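# Seat the cover fully onto the toaster

## Task

Place the cover over the toaster and lower it until it sits completely down on it.

## Robot and tools

Robot: two arms, left_arm and right_arm, each ending in a parallel gripper. A gripper's fingers point along its own +z axis and close along its own y axis. Its reported end_effector_position is the spot between the finger pads, roughly 1 cm short of the fingertips; end_effector_quat_wxyz gives its orientation.

Scene frame (used for every reported position and every offset): origin at table-top height, midway between the nominal arm bases; +x goes out across the table, +z is up, and left_arm sits on the +y side. Arm names do not match image left and right. A BASES line, when present, gives the calibrated base positions. Printed hand positions can be slightly wrong, more so at long reach.

Cameras: cam_head_left, cam_head_right, cam_high, cam_low (896x504 each), cam_left_wrist, cam_right_wrist (616x616 each). Every tool has an optional cameras argument: omitted, null or ["all"] returns every camera, [] returns none, and an unknown name invalidates the call.

execute_actions(actions, cameras): actions is a list of actions; each action is a list of 1 to 15 rows, and each row is applied for one control step of 1/30 s. If an action has fewer than 15 rows, its last row repeats to fill 15 steps. A row always has 14 numbers in [-1, 1]: left_arm dx, dy, dz, rx, ry, rz, opening, then right_arm dx, dy, dz, rx, ry, rz, opening, even when only one arm moves. The six pose numbers are an offset, not a pose: they are measured along the scene axes from that arm's Hand target as it stood when the action began, and every row of the action counts from that same start, not from the row before. The next action starts from the new Hand target, so sending the same offset again moves further. Scale: 1.0 equals 0.6 m of travel or 180 degrees. rx, ry, rz form one rotation vector, turning the gripper about its Hand target position. A translation longer than 1.0 in total may be shortened along its direction. Opening is absolute: +1 fully open (0.094 m), -1 closed. Six zeros re-command the current Hand target; a 0 in the opening slot is a real command, so repeat the present opening to keep a gripper unchanged. An empty actions list just returns state and images.

move(target, speed, blend, opening_speed, blocking, cameras): drives each gripper in a straight line from its Hand target. target is one 14-number row laid out as above (offsets from the Hand targets, 1.0 = 0.6 m or 180 degrees, absolute openings), or a list of up to 15 such rows that differ only in pose offsets, all measured from the same starting Hand targets. speed is path top speed in m/s, 0.002 to 0.5 (default 0.25), one value or one per waypoint; rotation is capped at twice that in rad/s. blend, in metres, rounds corners at intermediate waypoints (default 0 stops at each). opening_speed (0.2 or more, per second on the -1 to +1 scale) ramps the fingers; without it the opening is sent at once. blocking=false returns after about 0.5 s while the motion continues; then call wait or stop before issuing further actions or moves. Paths finish together, take at least 0.5 s and are cut off after 10 s. Moves ignore obstacles and the other arm, and grippers lag and overshoot more at high speed or near full stretch. The result adds a move: line such as done, off_target, moving, held or fault, plus limits (paced = pose clipped, held = steps withheld). done means at rest within 10 mm and 2 degrees; neither done nor off_target tells you about contact.

wait(seconds 0 to 10): lets the scene run with the last commands held; a running move keeps going. stop(): brakes a running move. zoom_image(camera, region=[x0, y0, x1, y1]): magnifies part of that camera's latest image, pixel coordinates from the top-left, at most 504x504. finished_scene(scene): ends the given scene (integer 1 to 2) permanently; call it only once the cover is fully seated and stays so without help.

Controller behaviour: each step the commanded pose is clipped to within 100 mm and 20 degrees of the measured gripper pose. Hand target in a result is the clipped command and the base for your next offsets; it may fall short of what you asked, so send the remainder from it. Grippers may rest about 1 cm off in free air from friction or weight. A blocked arm keeps pushing until commanded back past its gripper. A "pose unreachable" line means a clearance check withheld that arm's command; it does not stop grippers or wrist cameras hitting each other.

Gripping: grip_measured uses the opening scale; empty it may read up to 1.6 mm wide, and under full squeeze up to about 3 mm narrower than the part. Pads press about 50 to 62 N each. To release, command well above grip_measured. grip_effort_nm is motor effort (negative closing), not pad force. Joint torques include arm weight and are noisy; torques 3 and 4 wrap at ±28 N m.

Heat: long holds, stretched arms or pushing at unreachable poses heat motors; MOTOR HOT appears at 85 °C, and at 100 °C that arm drops whatever it holds and faults for 30 to 60 s or more.

Avoid: dropping the cover, letting anything leave the table, slamming or pressing hard, collisions between the arms (these can fail the scene), and fault stops. A held part may occasionally be jerked briefly, so grip firmly. While you compose a reply the robot keeps its last command and any move continues. Prefer quick, smooth, low-effort motion.

Each tool is called after "Call:" as a command line: name --argument value for each argument, lists and objects as JSON in quotes; but a table of rows of numbers goes row by row, as --pt "numbers of a row", without its own name.

## Session

Call:
execute_actions --actions '[]'

Scene clock: 0.00 s.
left_arm: end_effector_position=(+0.6859, +0.2742, +0.1082) grip_measured=+1.000 grip_effort_nm=n/a end_effector_quat_wxyz=(+0.188, -0.316, +0.888, +0.275) | right_arm: end_effector_position=(+0.9121, -0.3845, +0.2661) grip_measured=+1.000 grip_effort_nm=n/a end_effector_quat_wxyz=(+0.405, +0.051, +0.893, -0.187)
Joint positions: left_arm=[-0.131 2.278 2.089 -1.275 -0.672 -0.774 0.094] | right_arm=[-0.156 2.417 2.555 -0.817 0.293 -0.146 0.094]
Joint velocities: left_arm=[-0.005 -0.015 0.007 0.002 0.022 -0.066 0] | right_arm=[-0.005 -0.005 0.007 -0.012 -0.095 -0.007 0]
Joint torques (N m): no reading
Heat: left arm: hottest shoulder 29 °C; right arm: hottest shoulder 33 °C.
Hand target: left_arm +0.6933, +0.2733, +0.1226; +0.202, -0.321, +0.886, +0.268 | right_arm +0.9154, -0.3848, +0.2776; +0.416, +0.053, +0.888, -0.187
Tool commands: left_gripper/opening=+1.0 right_gripper/opening=+1.0

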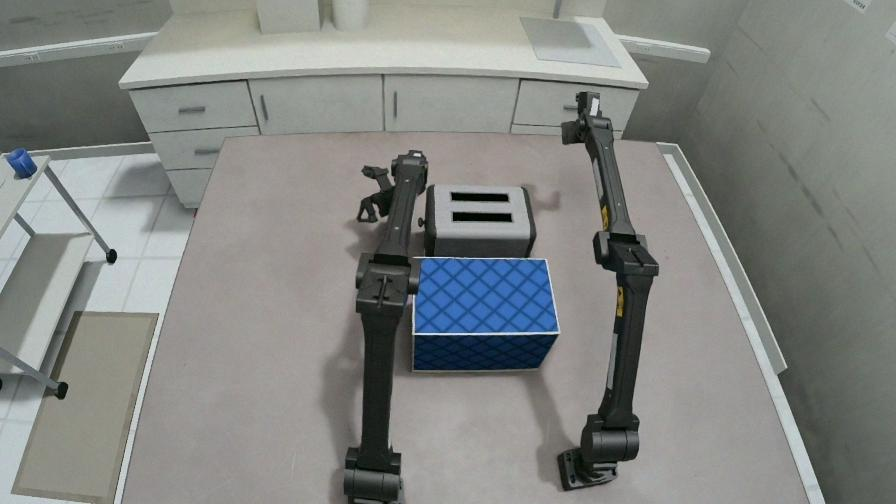

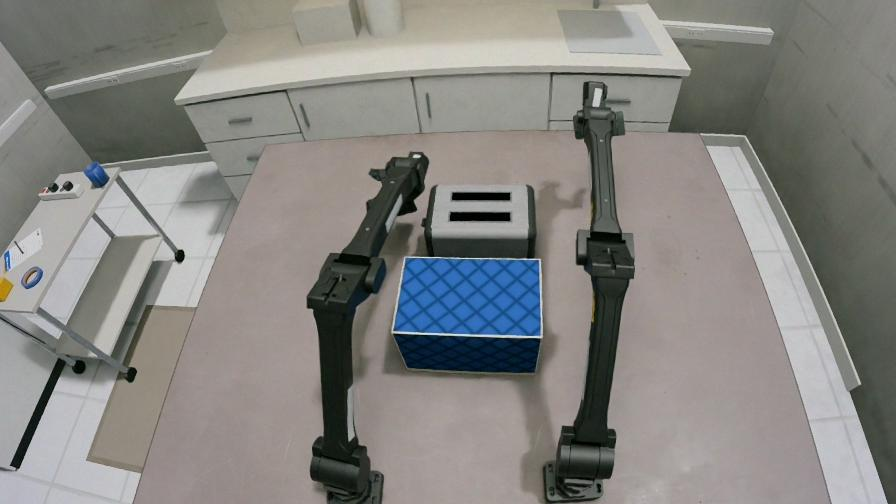

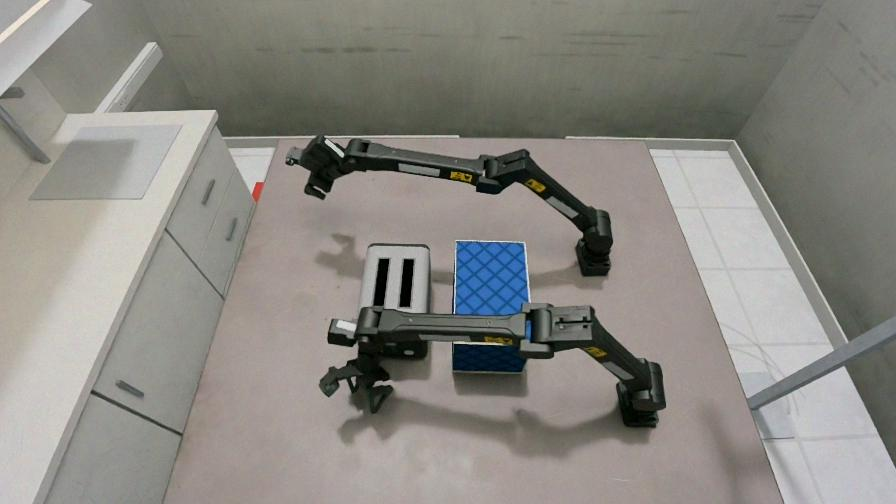

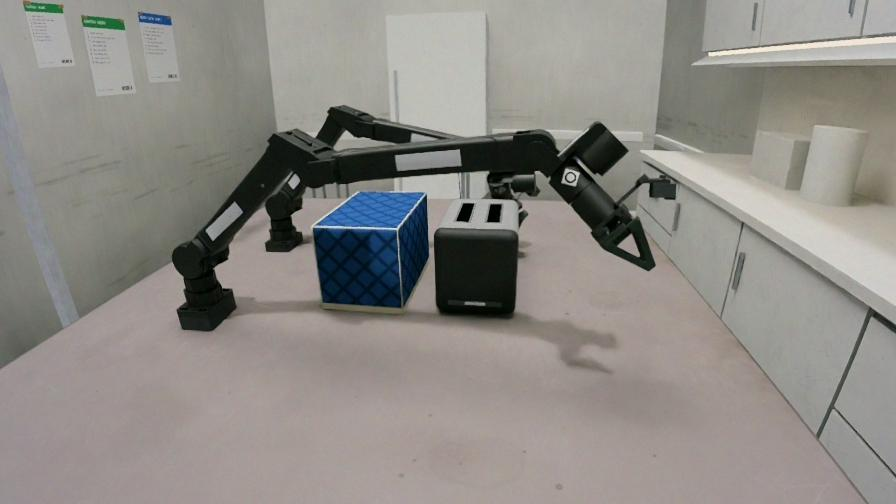

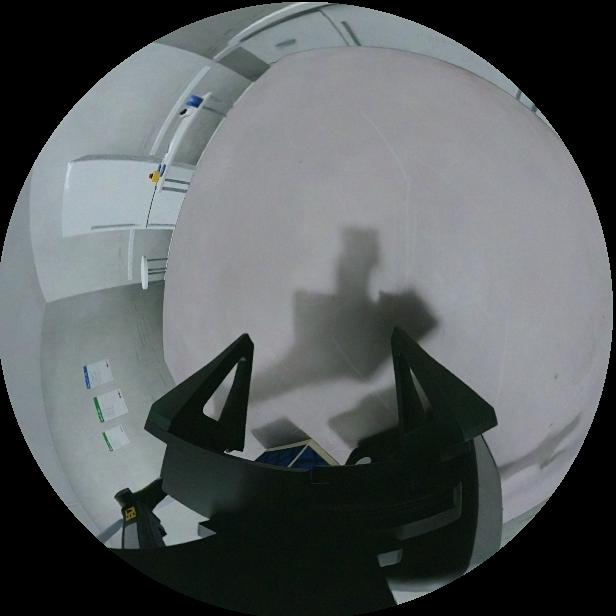

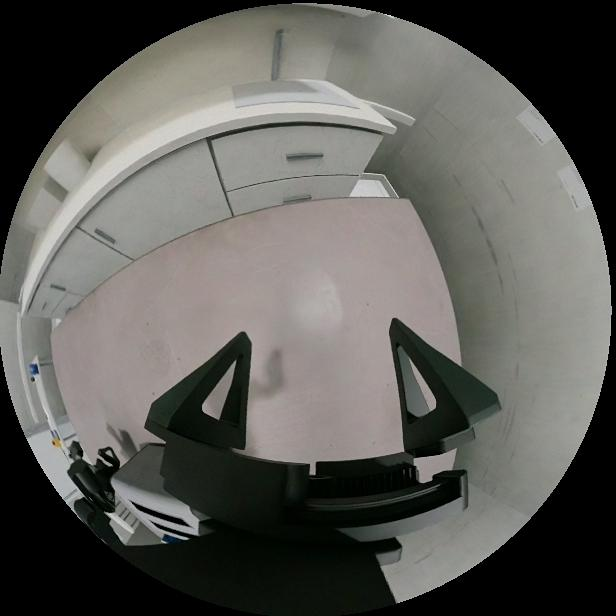

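Call:
zoom_image --camera "cam_low" --region '[290, 170, 540, 330]'

Call:
zoom_image --camera "cam_head_right" --region '[370, 160, 570, 390]'

Call:
zoom_image --camera "cam_high" --region '[320, 220, 560, 400]'

Scaled by 2.016.

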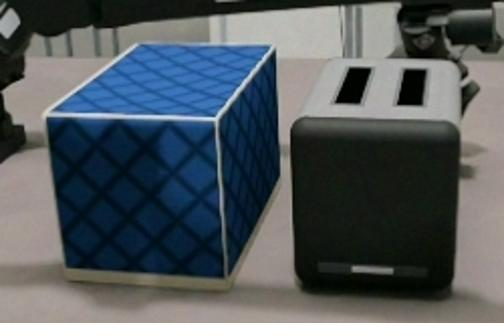

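Scaled by 2.191.

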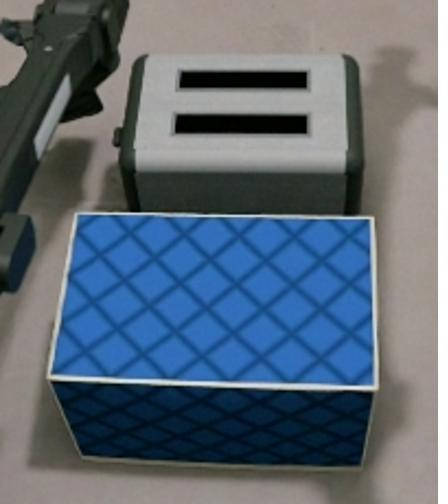

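Scaled by 2.100.

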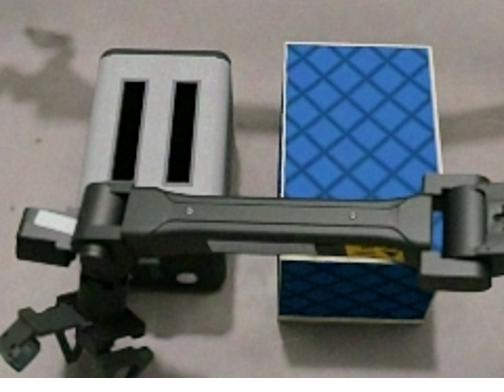

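Call:
move --pt "-0.322 0.178 0.35 -0.188 -0.082 -0.757 0.6 -0.608 -0.058 0.092 0.095 0.053 0.581 0.6" --pt "-0.538 0.112 0.083 -0.188 -0.082 -0.757 0.6 -0.908 0.025 -0.175 0.095 0.053 0.581 0.6" --speed 0.35

Scene clock: 50.40 s.
left_arm: end_effector_position=(+0.3715, +0.3323, +0.1691) grip_measured=+0.602 grip_effort_nm=-0.095 end_effector_quat_wxyz=(+0.291, +0.586, +0.689, -0.312) | right_arm: end_effector_position=(+0.3743, -0.3704, +0.1736) grip_measured=+0.602 grip_effort_nm=-0.100 end_effector_quat_wxyz=(+0.255, -0.549, +0.744, +0.283)
Joint positions: left_arm=[0.467 1.711 1.265 -1.589 0.779 2.075 0.075] | right_arm=[-0.68 1.686 1.222 -1.582 -0.646 -2.075 0.075]
Joint velocities: left_arm=[-0.005 -0.005 -0.012 0.002 -0.037 0.051 0.001] | right_arm=[-0.005 0.005 -0.012 0.002 0.066 -0.037 0]
Joint torques (N m): left_arm=[1.14 -17.44 6.09 -0.36 0.4 0.18] | right_arm=[-2.02 -12.16 6.17 -0.43 -0.28 -0.09]
Heat: left arm: hottest shoulder 37 °C; right arm: hottest shoulder 38 °C.
Hand target: left_arm +0.3717, +0.3404, +0.1767; +0.324, +0.625, +0.631, -0.326 | right_arm +0.3693, -0.3738, +0.1777; +0.317, -0.629, +0.631, +0.324
Off the commanded pose: left_arm 0.009 m, 10 deg | right_arm 0.004 m, 19 deg.
joint sent to its limit (left arm) — joint 6 (wrist roll), upper limit. The joint targets are off in position and orientation.
joint sent to its limit (right arm) — joint 6 (wrist roll), lower limit. The joint targets are off in position and orientation.
move: off_target (left_arm, right_arm); limits=paced

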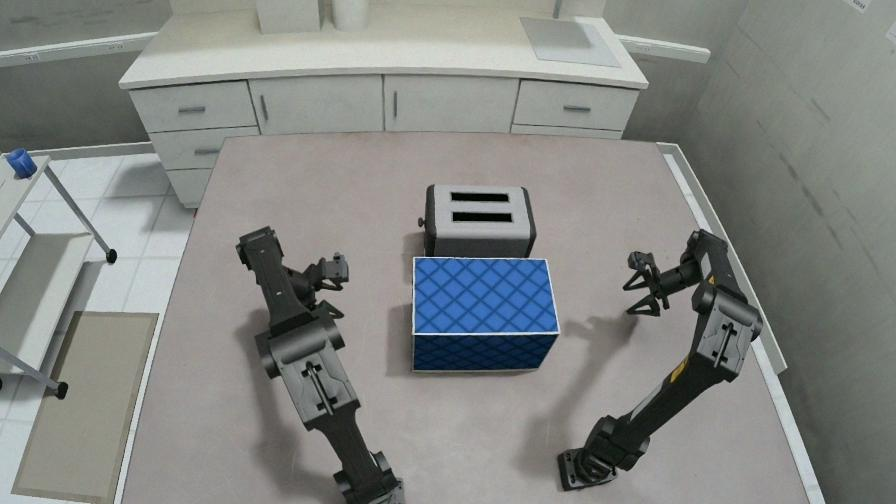

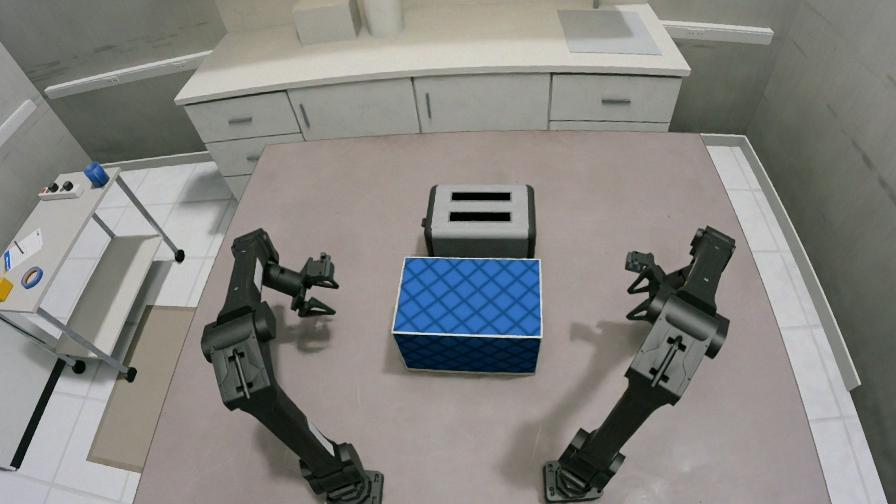

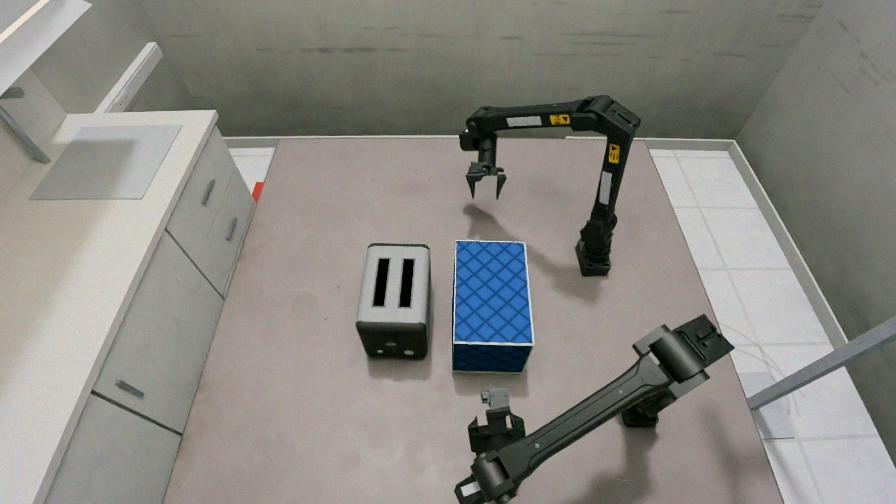

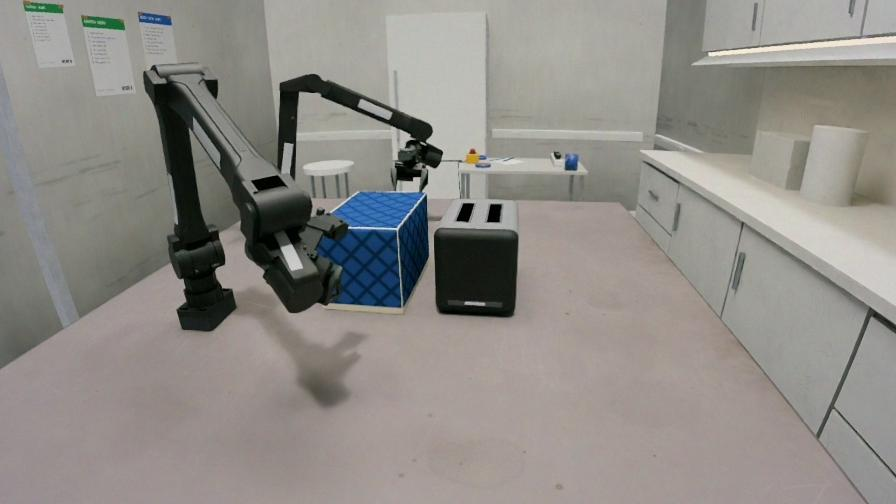

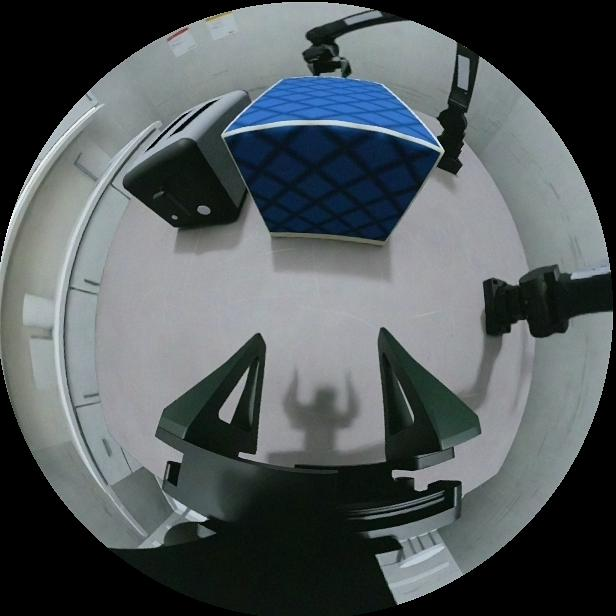

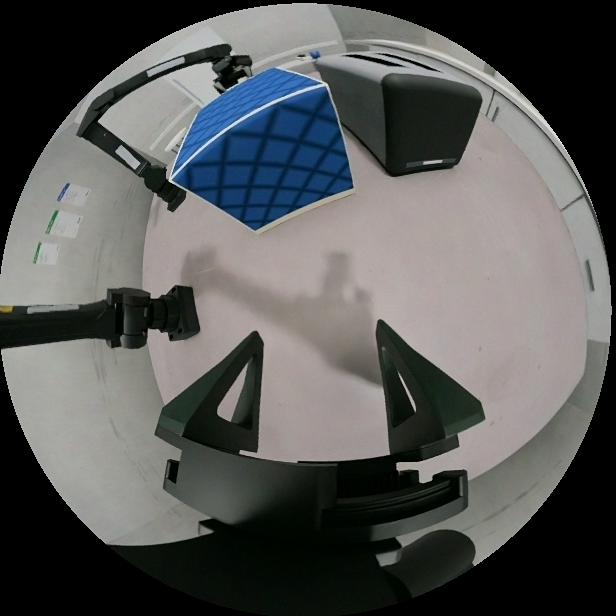

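Call:
move --target '[0.005,-0.27,-0.07,0,0,0,0.6,0.01,0.27,-0.07,0,0,0,0.6]' --speed 0.2

Scene clock: 61.97 s.
left_arm: end_effector_position=(+0.3691, +0.1842, +0.1235) grip_measured=+0.602 grip_effort_nm=-0.095 end_effector_quat_wxyz=(+0.315, +0.618, +0.635, -0.338) | right_arm: end_effector_position=(+0.3769, -0.2141, +0.1366) grip_measured=+0.602 grip_effort_nm=-0.105 end_effector_quat_wxyz=(-0.316, +0.620, -0.639, -0.329)
Joint positions: left_arm=[0.156 1.661 1.042 -1.206 0.938 1.834 0.075] | right_arm=[-0.369 1.643 0.988 -1.347 -0.873 -2.076 0.075]
Joint velocities: left_arm=[0.005 0.005 0.007 -0.012 0.066 0.022 0] | right_arm=[-0.005 -0.005 -0.017 -0.002 0.022 0.022 0]
Joint torques (N m): left_arm=[-0.97 -16.32 5.65 -0.05 0.65 -0.03] | right_arm=[-0.26 -10.11 5.53 -0.24 -0.7 -0.07]
Heat: left arm: hottest shoulder 36 °C; right arm: hottest shoulder 38 °C.
Hand target: left_arm +0.3714, +0.1799, +0.1330; +0.322, +0.625, +0.630, -0.329 | right_arm +0.3750, -0.2099, +0.1384; -0.321, +0.629, -0.629, -0.325
Off the commanded pose: left_arm 0.014 m, 2 deg | right_arm 0.003 m, 1 deg.
joint sent to its limit (right arm) — joint 6 (wrist roll), lower limit. The joint targets still meet the commanded pose.
move: off_target (left_arm)

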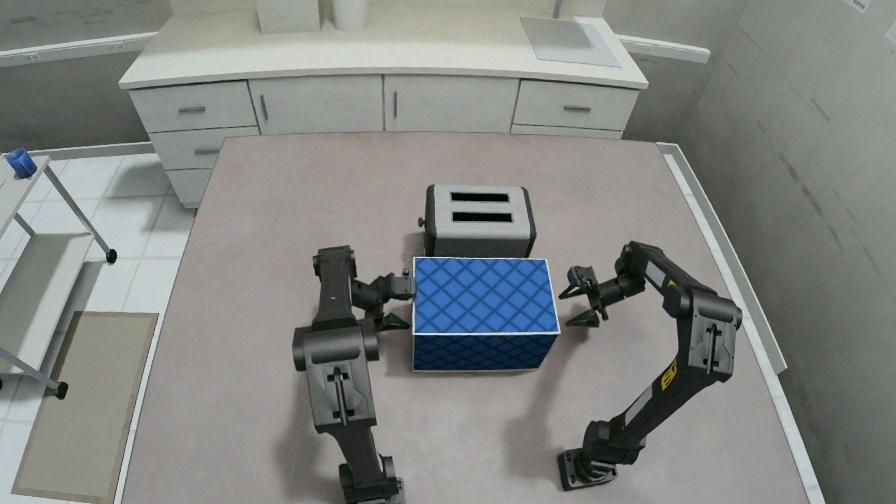

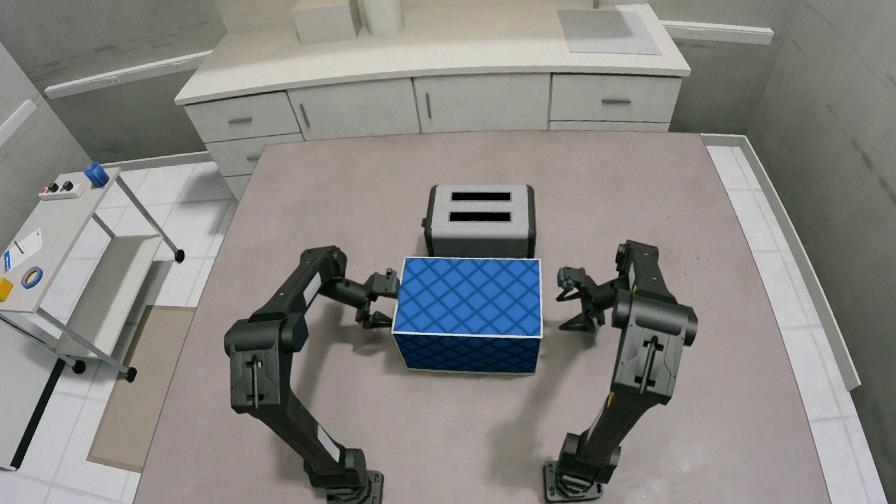

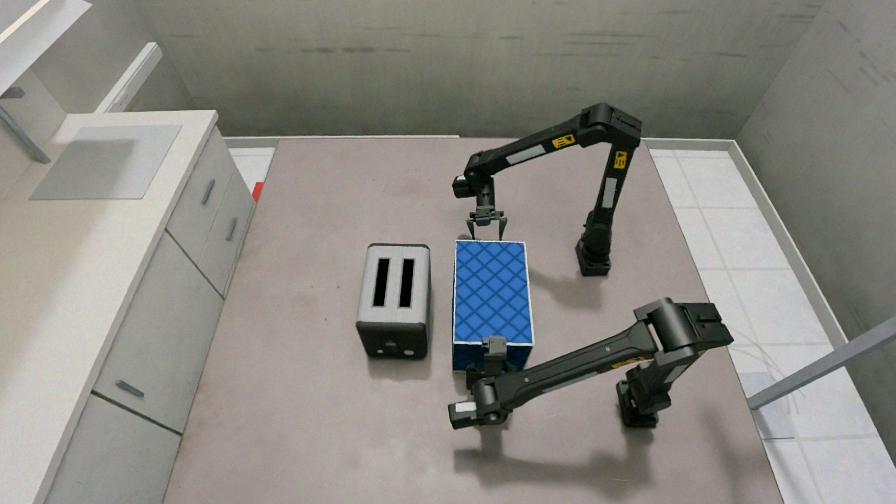

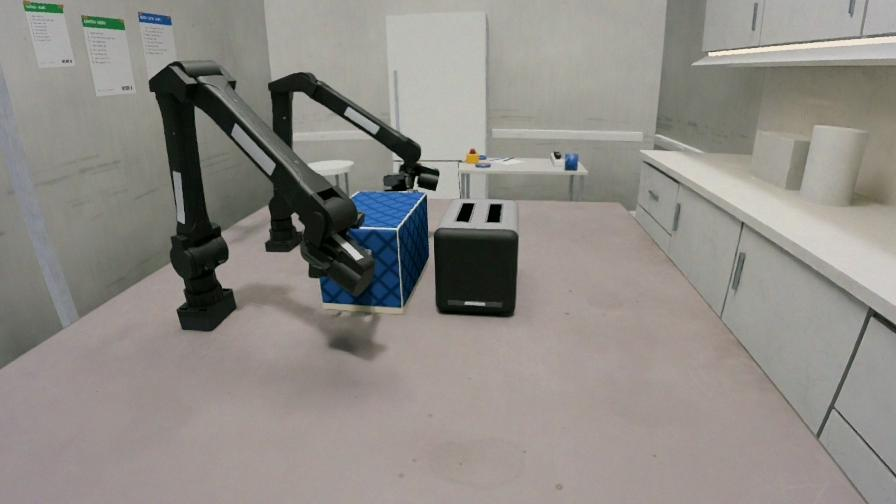

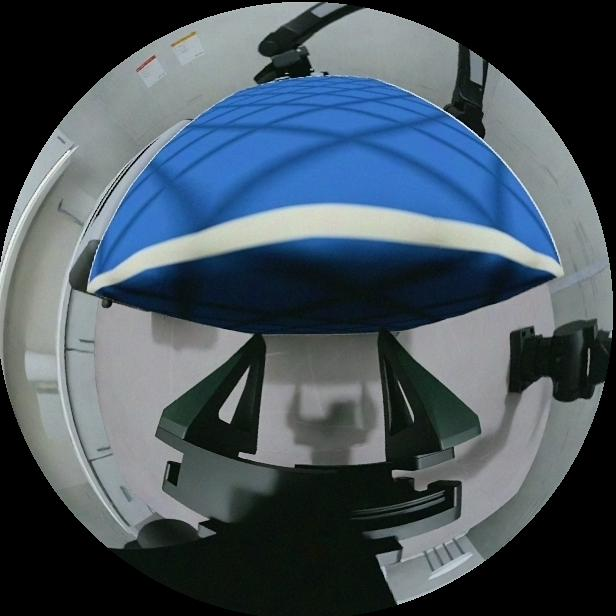

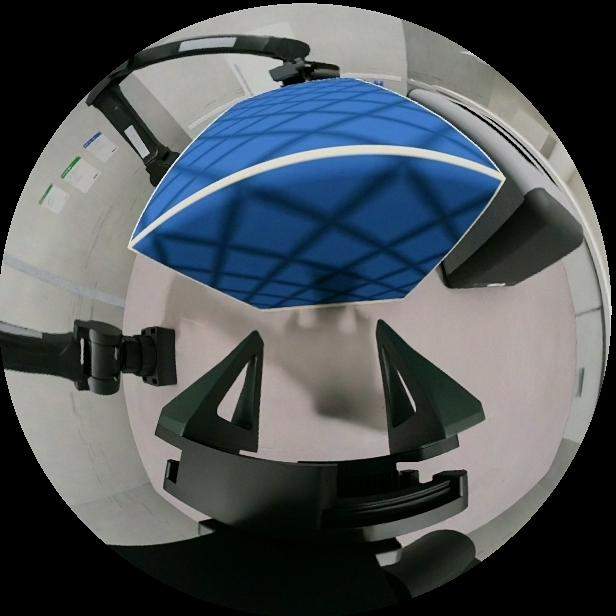

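Call:
move --pt "0 0.05 -0.02 -0.13 0 0 0.6 0 -0.03 -0.03 0.13 0 0 0.6" --speed 0.2

Scene clock: 70.03 s.
left_arm: end_effector_position=(+0.3709, +0.2040, +0.1272) grip_measured=+0.602 grip_effort_nm=-0.095 end_effector_quat_wxyz=(+0.434, +0.531, +0.604, -0.406) | right_arm: end_effector_position=(+0.3776, -0.2245, +0.1299) grip_measured=+0.602 grip_effort_nm=-0.100 end_effector_quat_wxyz=(+0.416, -0.513, +0.656, +0.365)
Joint positions: left_arm=[0.265 1.771 1.025 -1.333 1.227 2.075 0.075] | right_arm=[-0.463 1.698 0.914 -1.298 -1.11 -2.076 0.075]
Joint velocities: left_arm=[0.005 -0.005 0.012 -0.002 0.022 0.037 0] | right_arm=[-0.015 -0.015 0.012 0.007 0.066 -0.007 -0.001]
Joint torques (N m): left_arm=[0.67 -13.33 4.79 -0.68 0.72 0.15] | right_arm=[-1.96 -7.47 4.59 -0.38 -0.75 -0.06]
Heat: left arm: hottest shoulder 35 °C; right arm: hottest shoulder 37 °C.
Hand target: left_arm +0.3724, +0.2104, +0.1220; +0.442, +0.546, +0.551, -0.449 | right_arm +0.3741, -0.2280, +0.1199; +0.441, -0.551, +0.551, +0.446
Off the commanded pose: left_arm 0.009 m, 8 deg | right_arm 0.010 m, 16 deg.
joint sent to its limit (left arm) — joint 6 (wrist roll), upper limit. The joint targets are off in orientation, not in position.
joint sent to its limit (right arm) — joint 6 (wrist roll), lower limit. The joint targets are off in orientation, not in position.
move: off_target (left_arm, right_arm)

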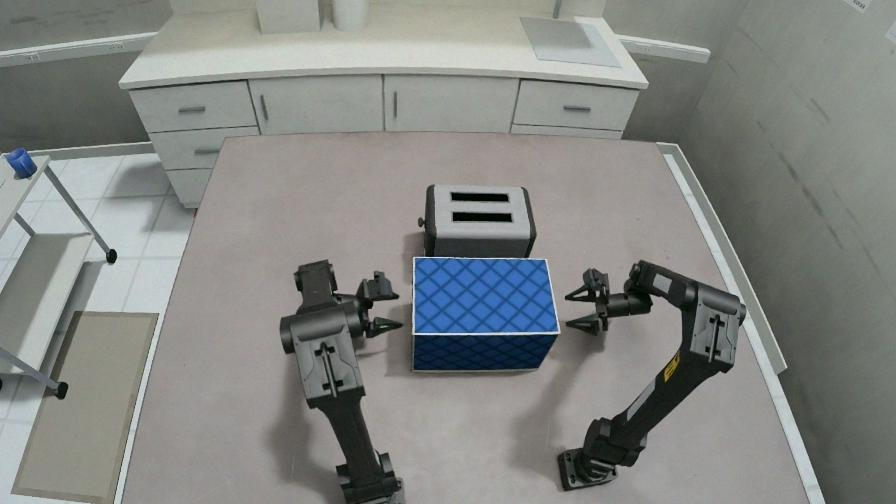

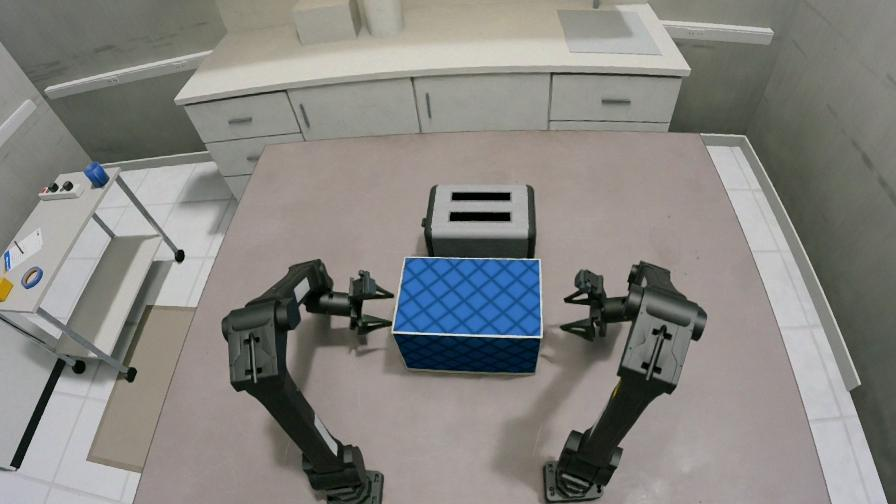

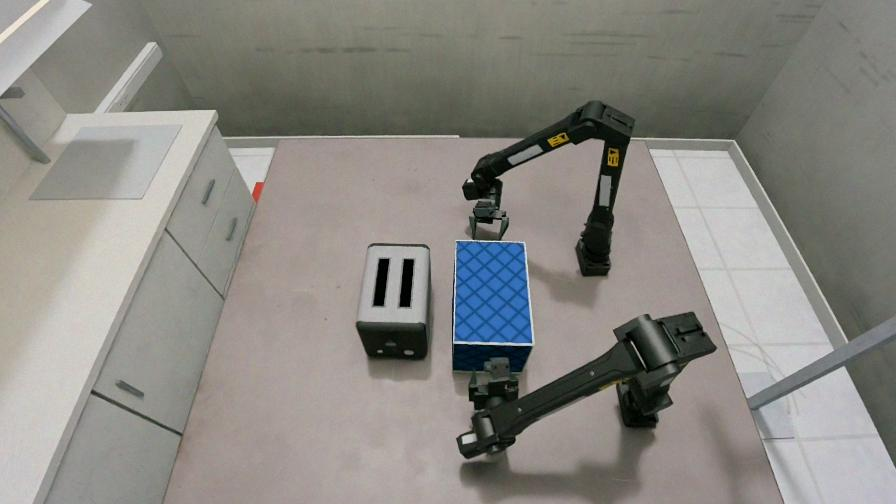

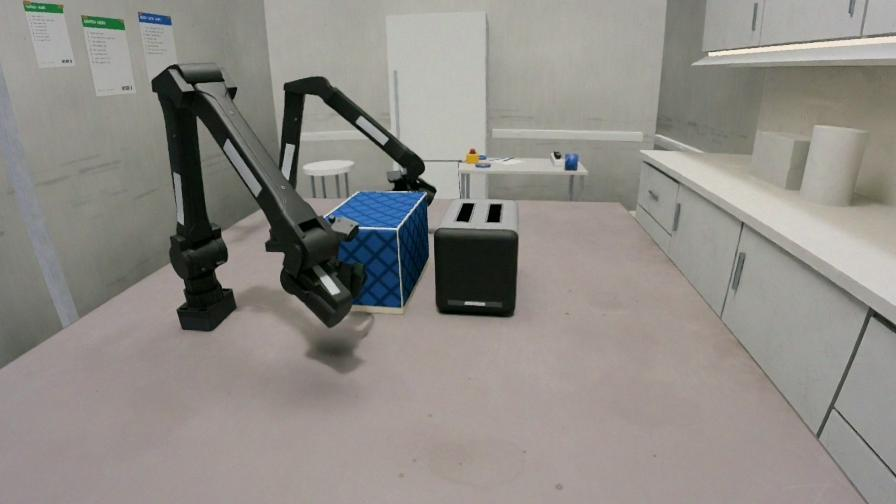

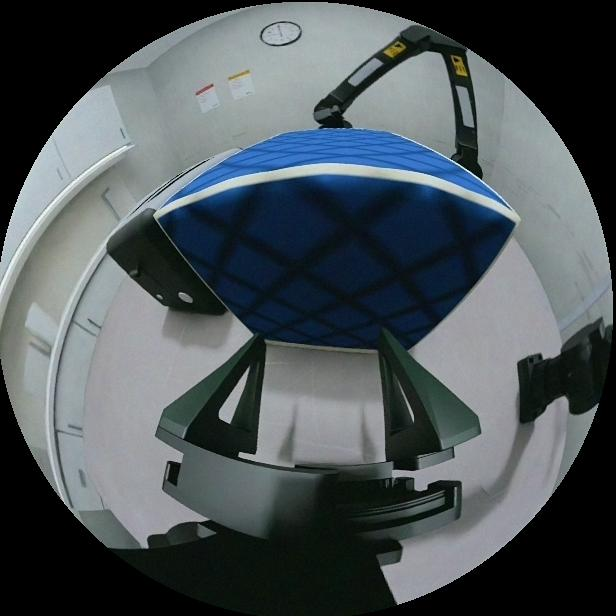

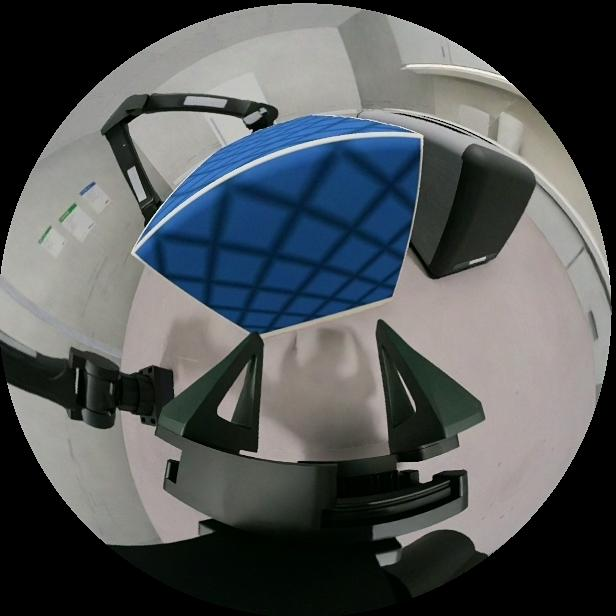

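Call:
move --target '[0,0.06,0.08,0,0.489,0.104,0.6,0,-0.06,0.08,0,0.489,-0.104,0.6]' --speed 0.35 --cameras '[]'

Call:
move --target '[0,0.01,0.0,0,0.489,0.104,0.6,0,-0.01,0.0,0,0.489,-0.104,0.6]' --speed 0.35

Scene clock: 83.47 s.
left_arm: end_effector_position=(+0.3642, +0.2357, +0.1534) grip_measured=+0.602 grip_effort_nm=-0.095 end_effector_quat_wxyz=(+0.012, -0.032, +0.795, -0.606) | right_arm: end_effector_position=(+0.3640, -0.2533, +0.1526) grip_measured=+0.602 grip_effort_nm=-0.110 end_effector_quat_wxyz=(+0.029, +0.037, +0.814, +0.579)
Joint positions: left_arm=[0.344 1.811 1.114 -1.674 1.18 0.819 0.075] | right_arm=[-0.545 1.779 1.019 -1.667 -1.047 -0.932 0.075]
Joint velocities: left_arm=[-0.024 -0.015 -0.002 -0.012 0.022 0.022 0] | right_arm=[-0.005 -0.005 -0.002 0.007 0.007 -0.051 0]
Joint torques (N m): left_arm=[0.91 -17.38 7.02 -1.48 0.35 0.07] | right_arm=[-2.08 -11.52 8.1 -1.31 -0.56 0.19]
Heat: left arm: hottest shoulder 34 °C; right arm: hottest shoulder 36 °C.
Hand target: left_arm +0.3732, +0.2457, +0.1701; -0.001, -0.006, +0.777, -0.630 | right_arm +0.3740, -0.2643, +0.1669; -0.004, +0.000, +0.776, +0.631
Off the commanded pose: left_arm 0.021 m, 5 deg | right_arm 0.021 m, 9 deg.
joint sent to its limit (left arm) — joint 4 (wrist pitch), lower limit. The joint targets are off in orientation, not in position.
joint sent to its limit (right arm) — joint 4 (wrist pitch), lower limit. The joint targets are off in orientation, not in position.
move: off_target (left_arm, right_arm)
No camera images: "cameras" was empty.

Scene clock: 86.80 s.
left_arm: end_effector_position=(+0.3645, +0.2416, +0.1527) grip_measured=+0.602 grip_effort_nm=-0.095 end_effector_quat_wxyz=(+0.415, +0.587, -0.544, +0.432) | right_arm: end_effector_position=(+0.3661, -0.2601, +0.1539) grip_measured=+0.602 grip_effort_nm=-0.105 end_effector_quat_wxyz=(-0.382, +0.605, +0.548, +0.434)
Joint positions: left_arm=[0.354 1.811 1.123 -1.674 1.158 -0.754 0.075] | right_arm=[-0.559 1.778 1.027 -1.667 -1.046 0.637 0.075]
Joint velocities: left_arm=[-0.015 -0.015 -0.007 -0.012 -0.007 0.037 0] | right_arm=[-0.015 0.015 0.002 0.007 0.066 -0.022 0]
Joint torques (N m): left_arm=[1.38 -17.03 6.84 -1.46 0.57 -0.04] | right_arm=[-2.08 -11.34 7.65 -1.32 -0.53 0.3]
Heat: left arm: hottest shoulder 33 °C; right arm: hottest shoulder 36 °C.
Hand target: left_arm +0.3732, +0.2516, +0.1701; +0.445, +0.554, -0.547, +0.441 | right_arm +0.3740, -0.2703, +0.1669; -0.447, +0.551, +0.546, +0.446
Off the commanded pose: left_arm 0.022 m, 5 deg | right_arm 0.018 m, 10 deg.
joint sent to its limit (left arm) — joint 4 (wrist pitch), lower limit. The joint targets are off in orientation, not in position.
joint sent to its limit (right arm) — joint 4 (wrist pitch), lower limit. The joint targets are off in orientation, not in position.
move: off_target (left_arm, right_arm)

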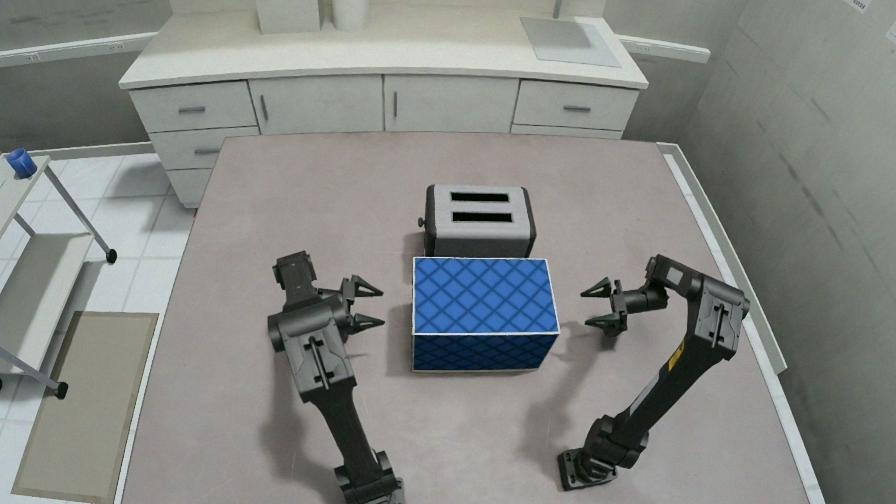

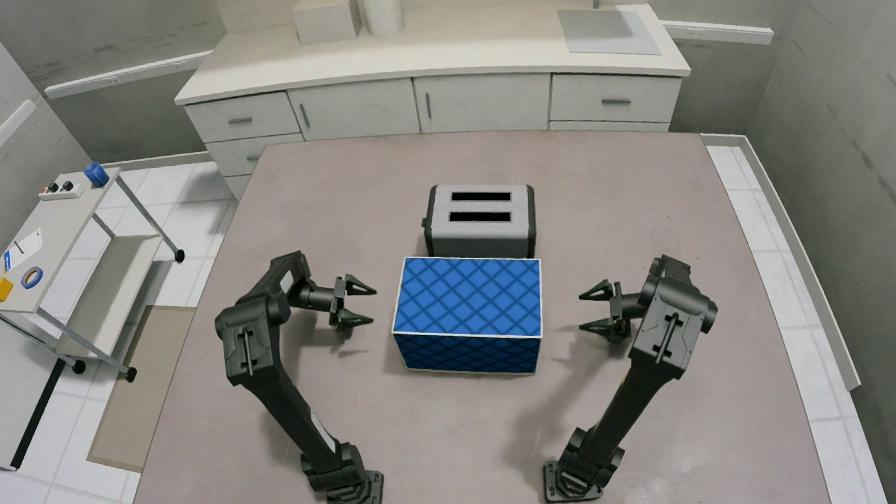

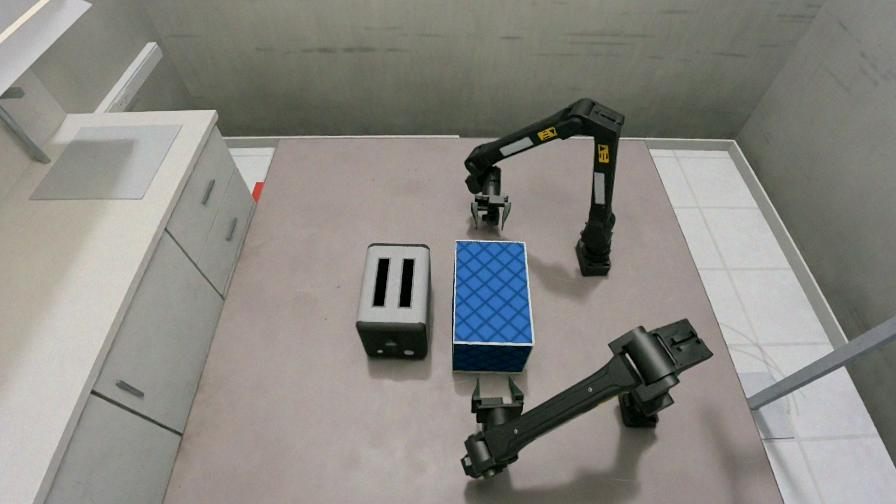

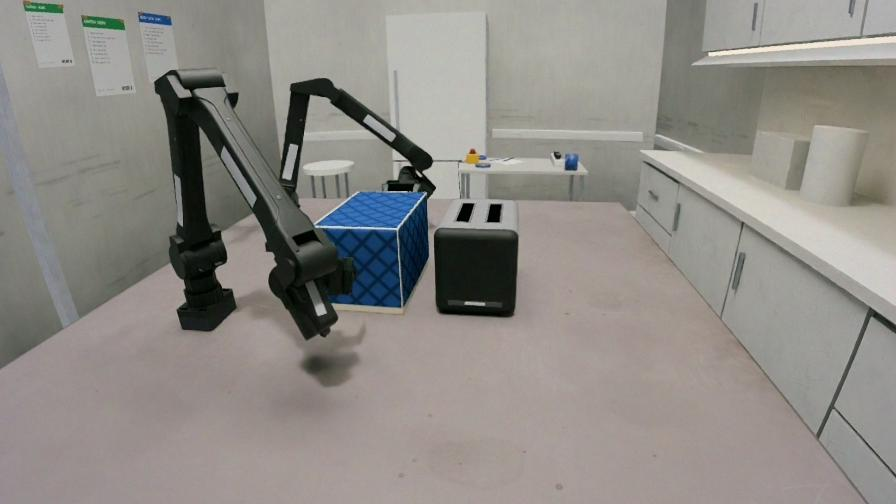

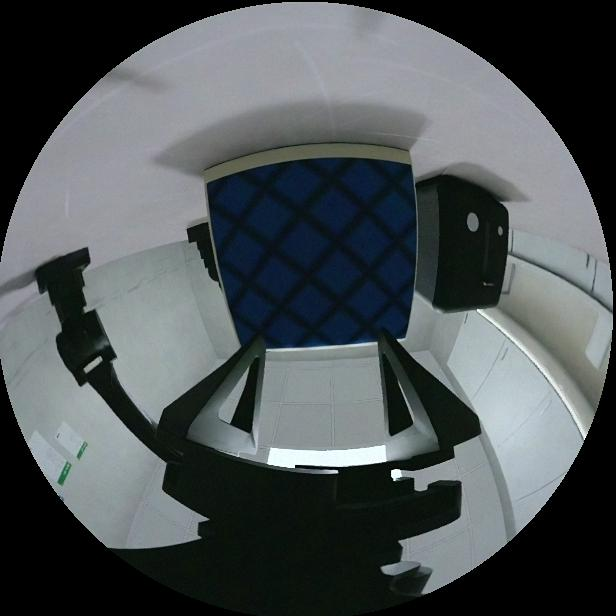

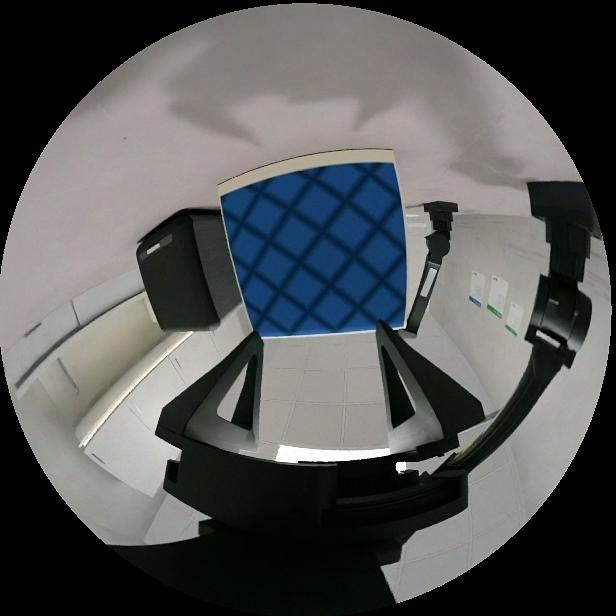

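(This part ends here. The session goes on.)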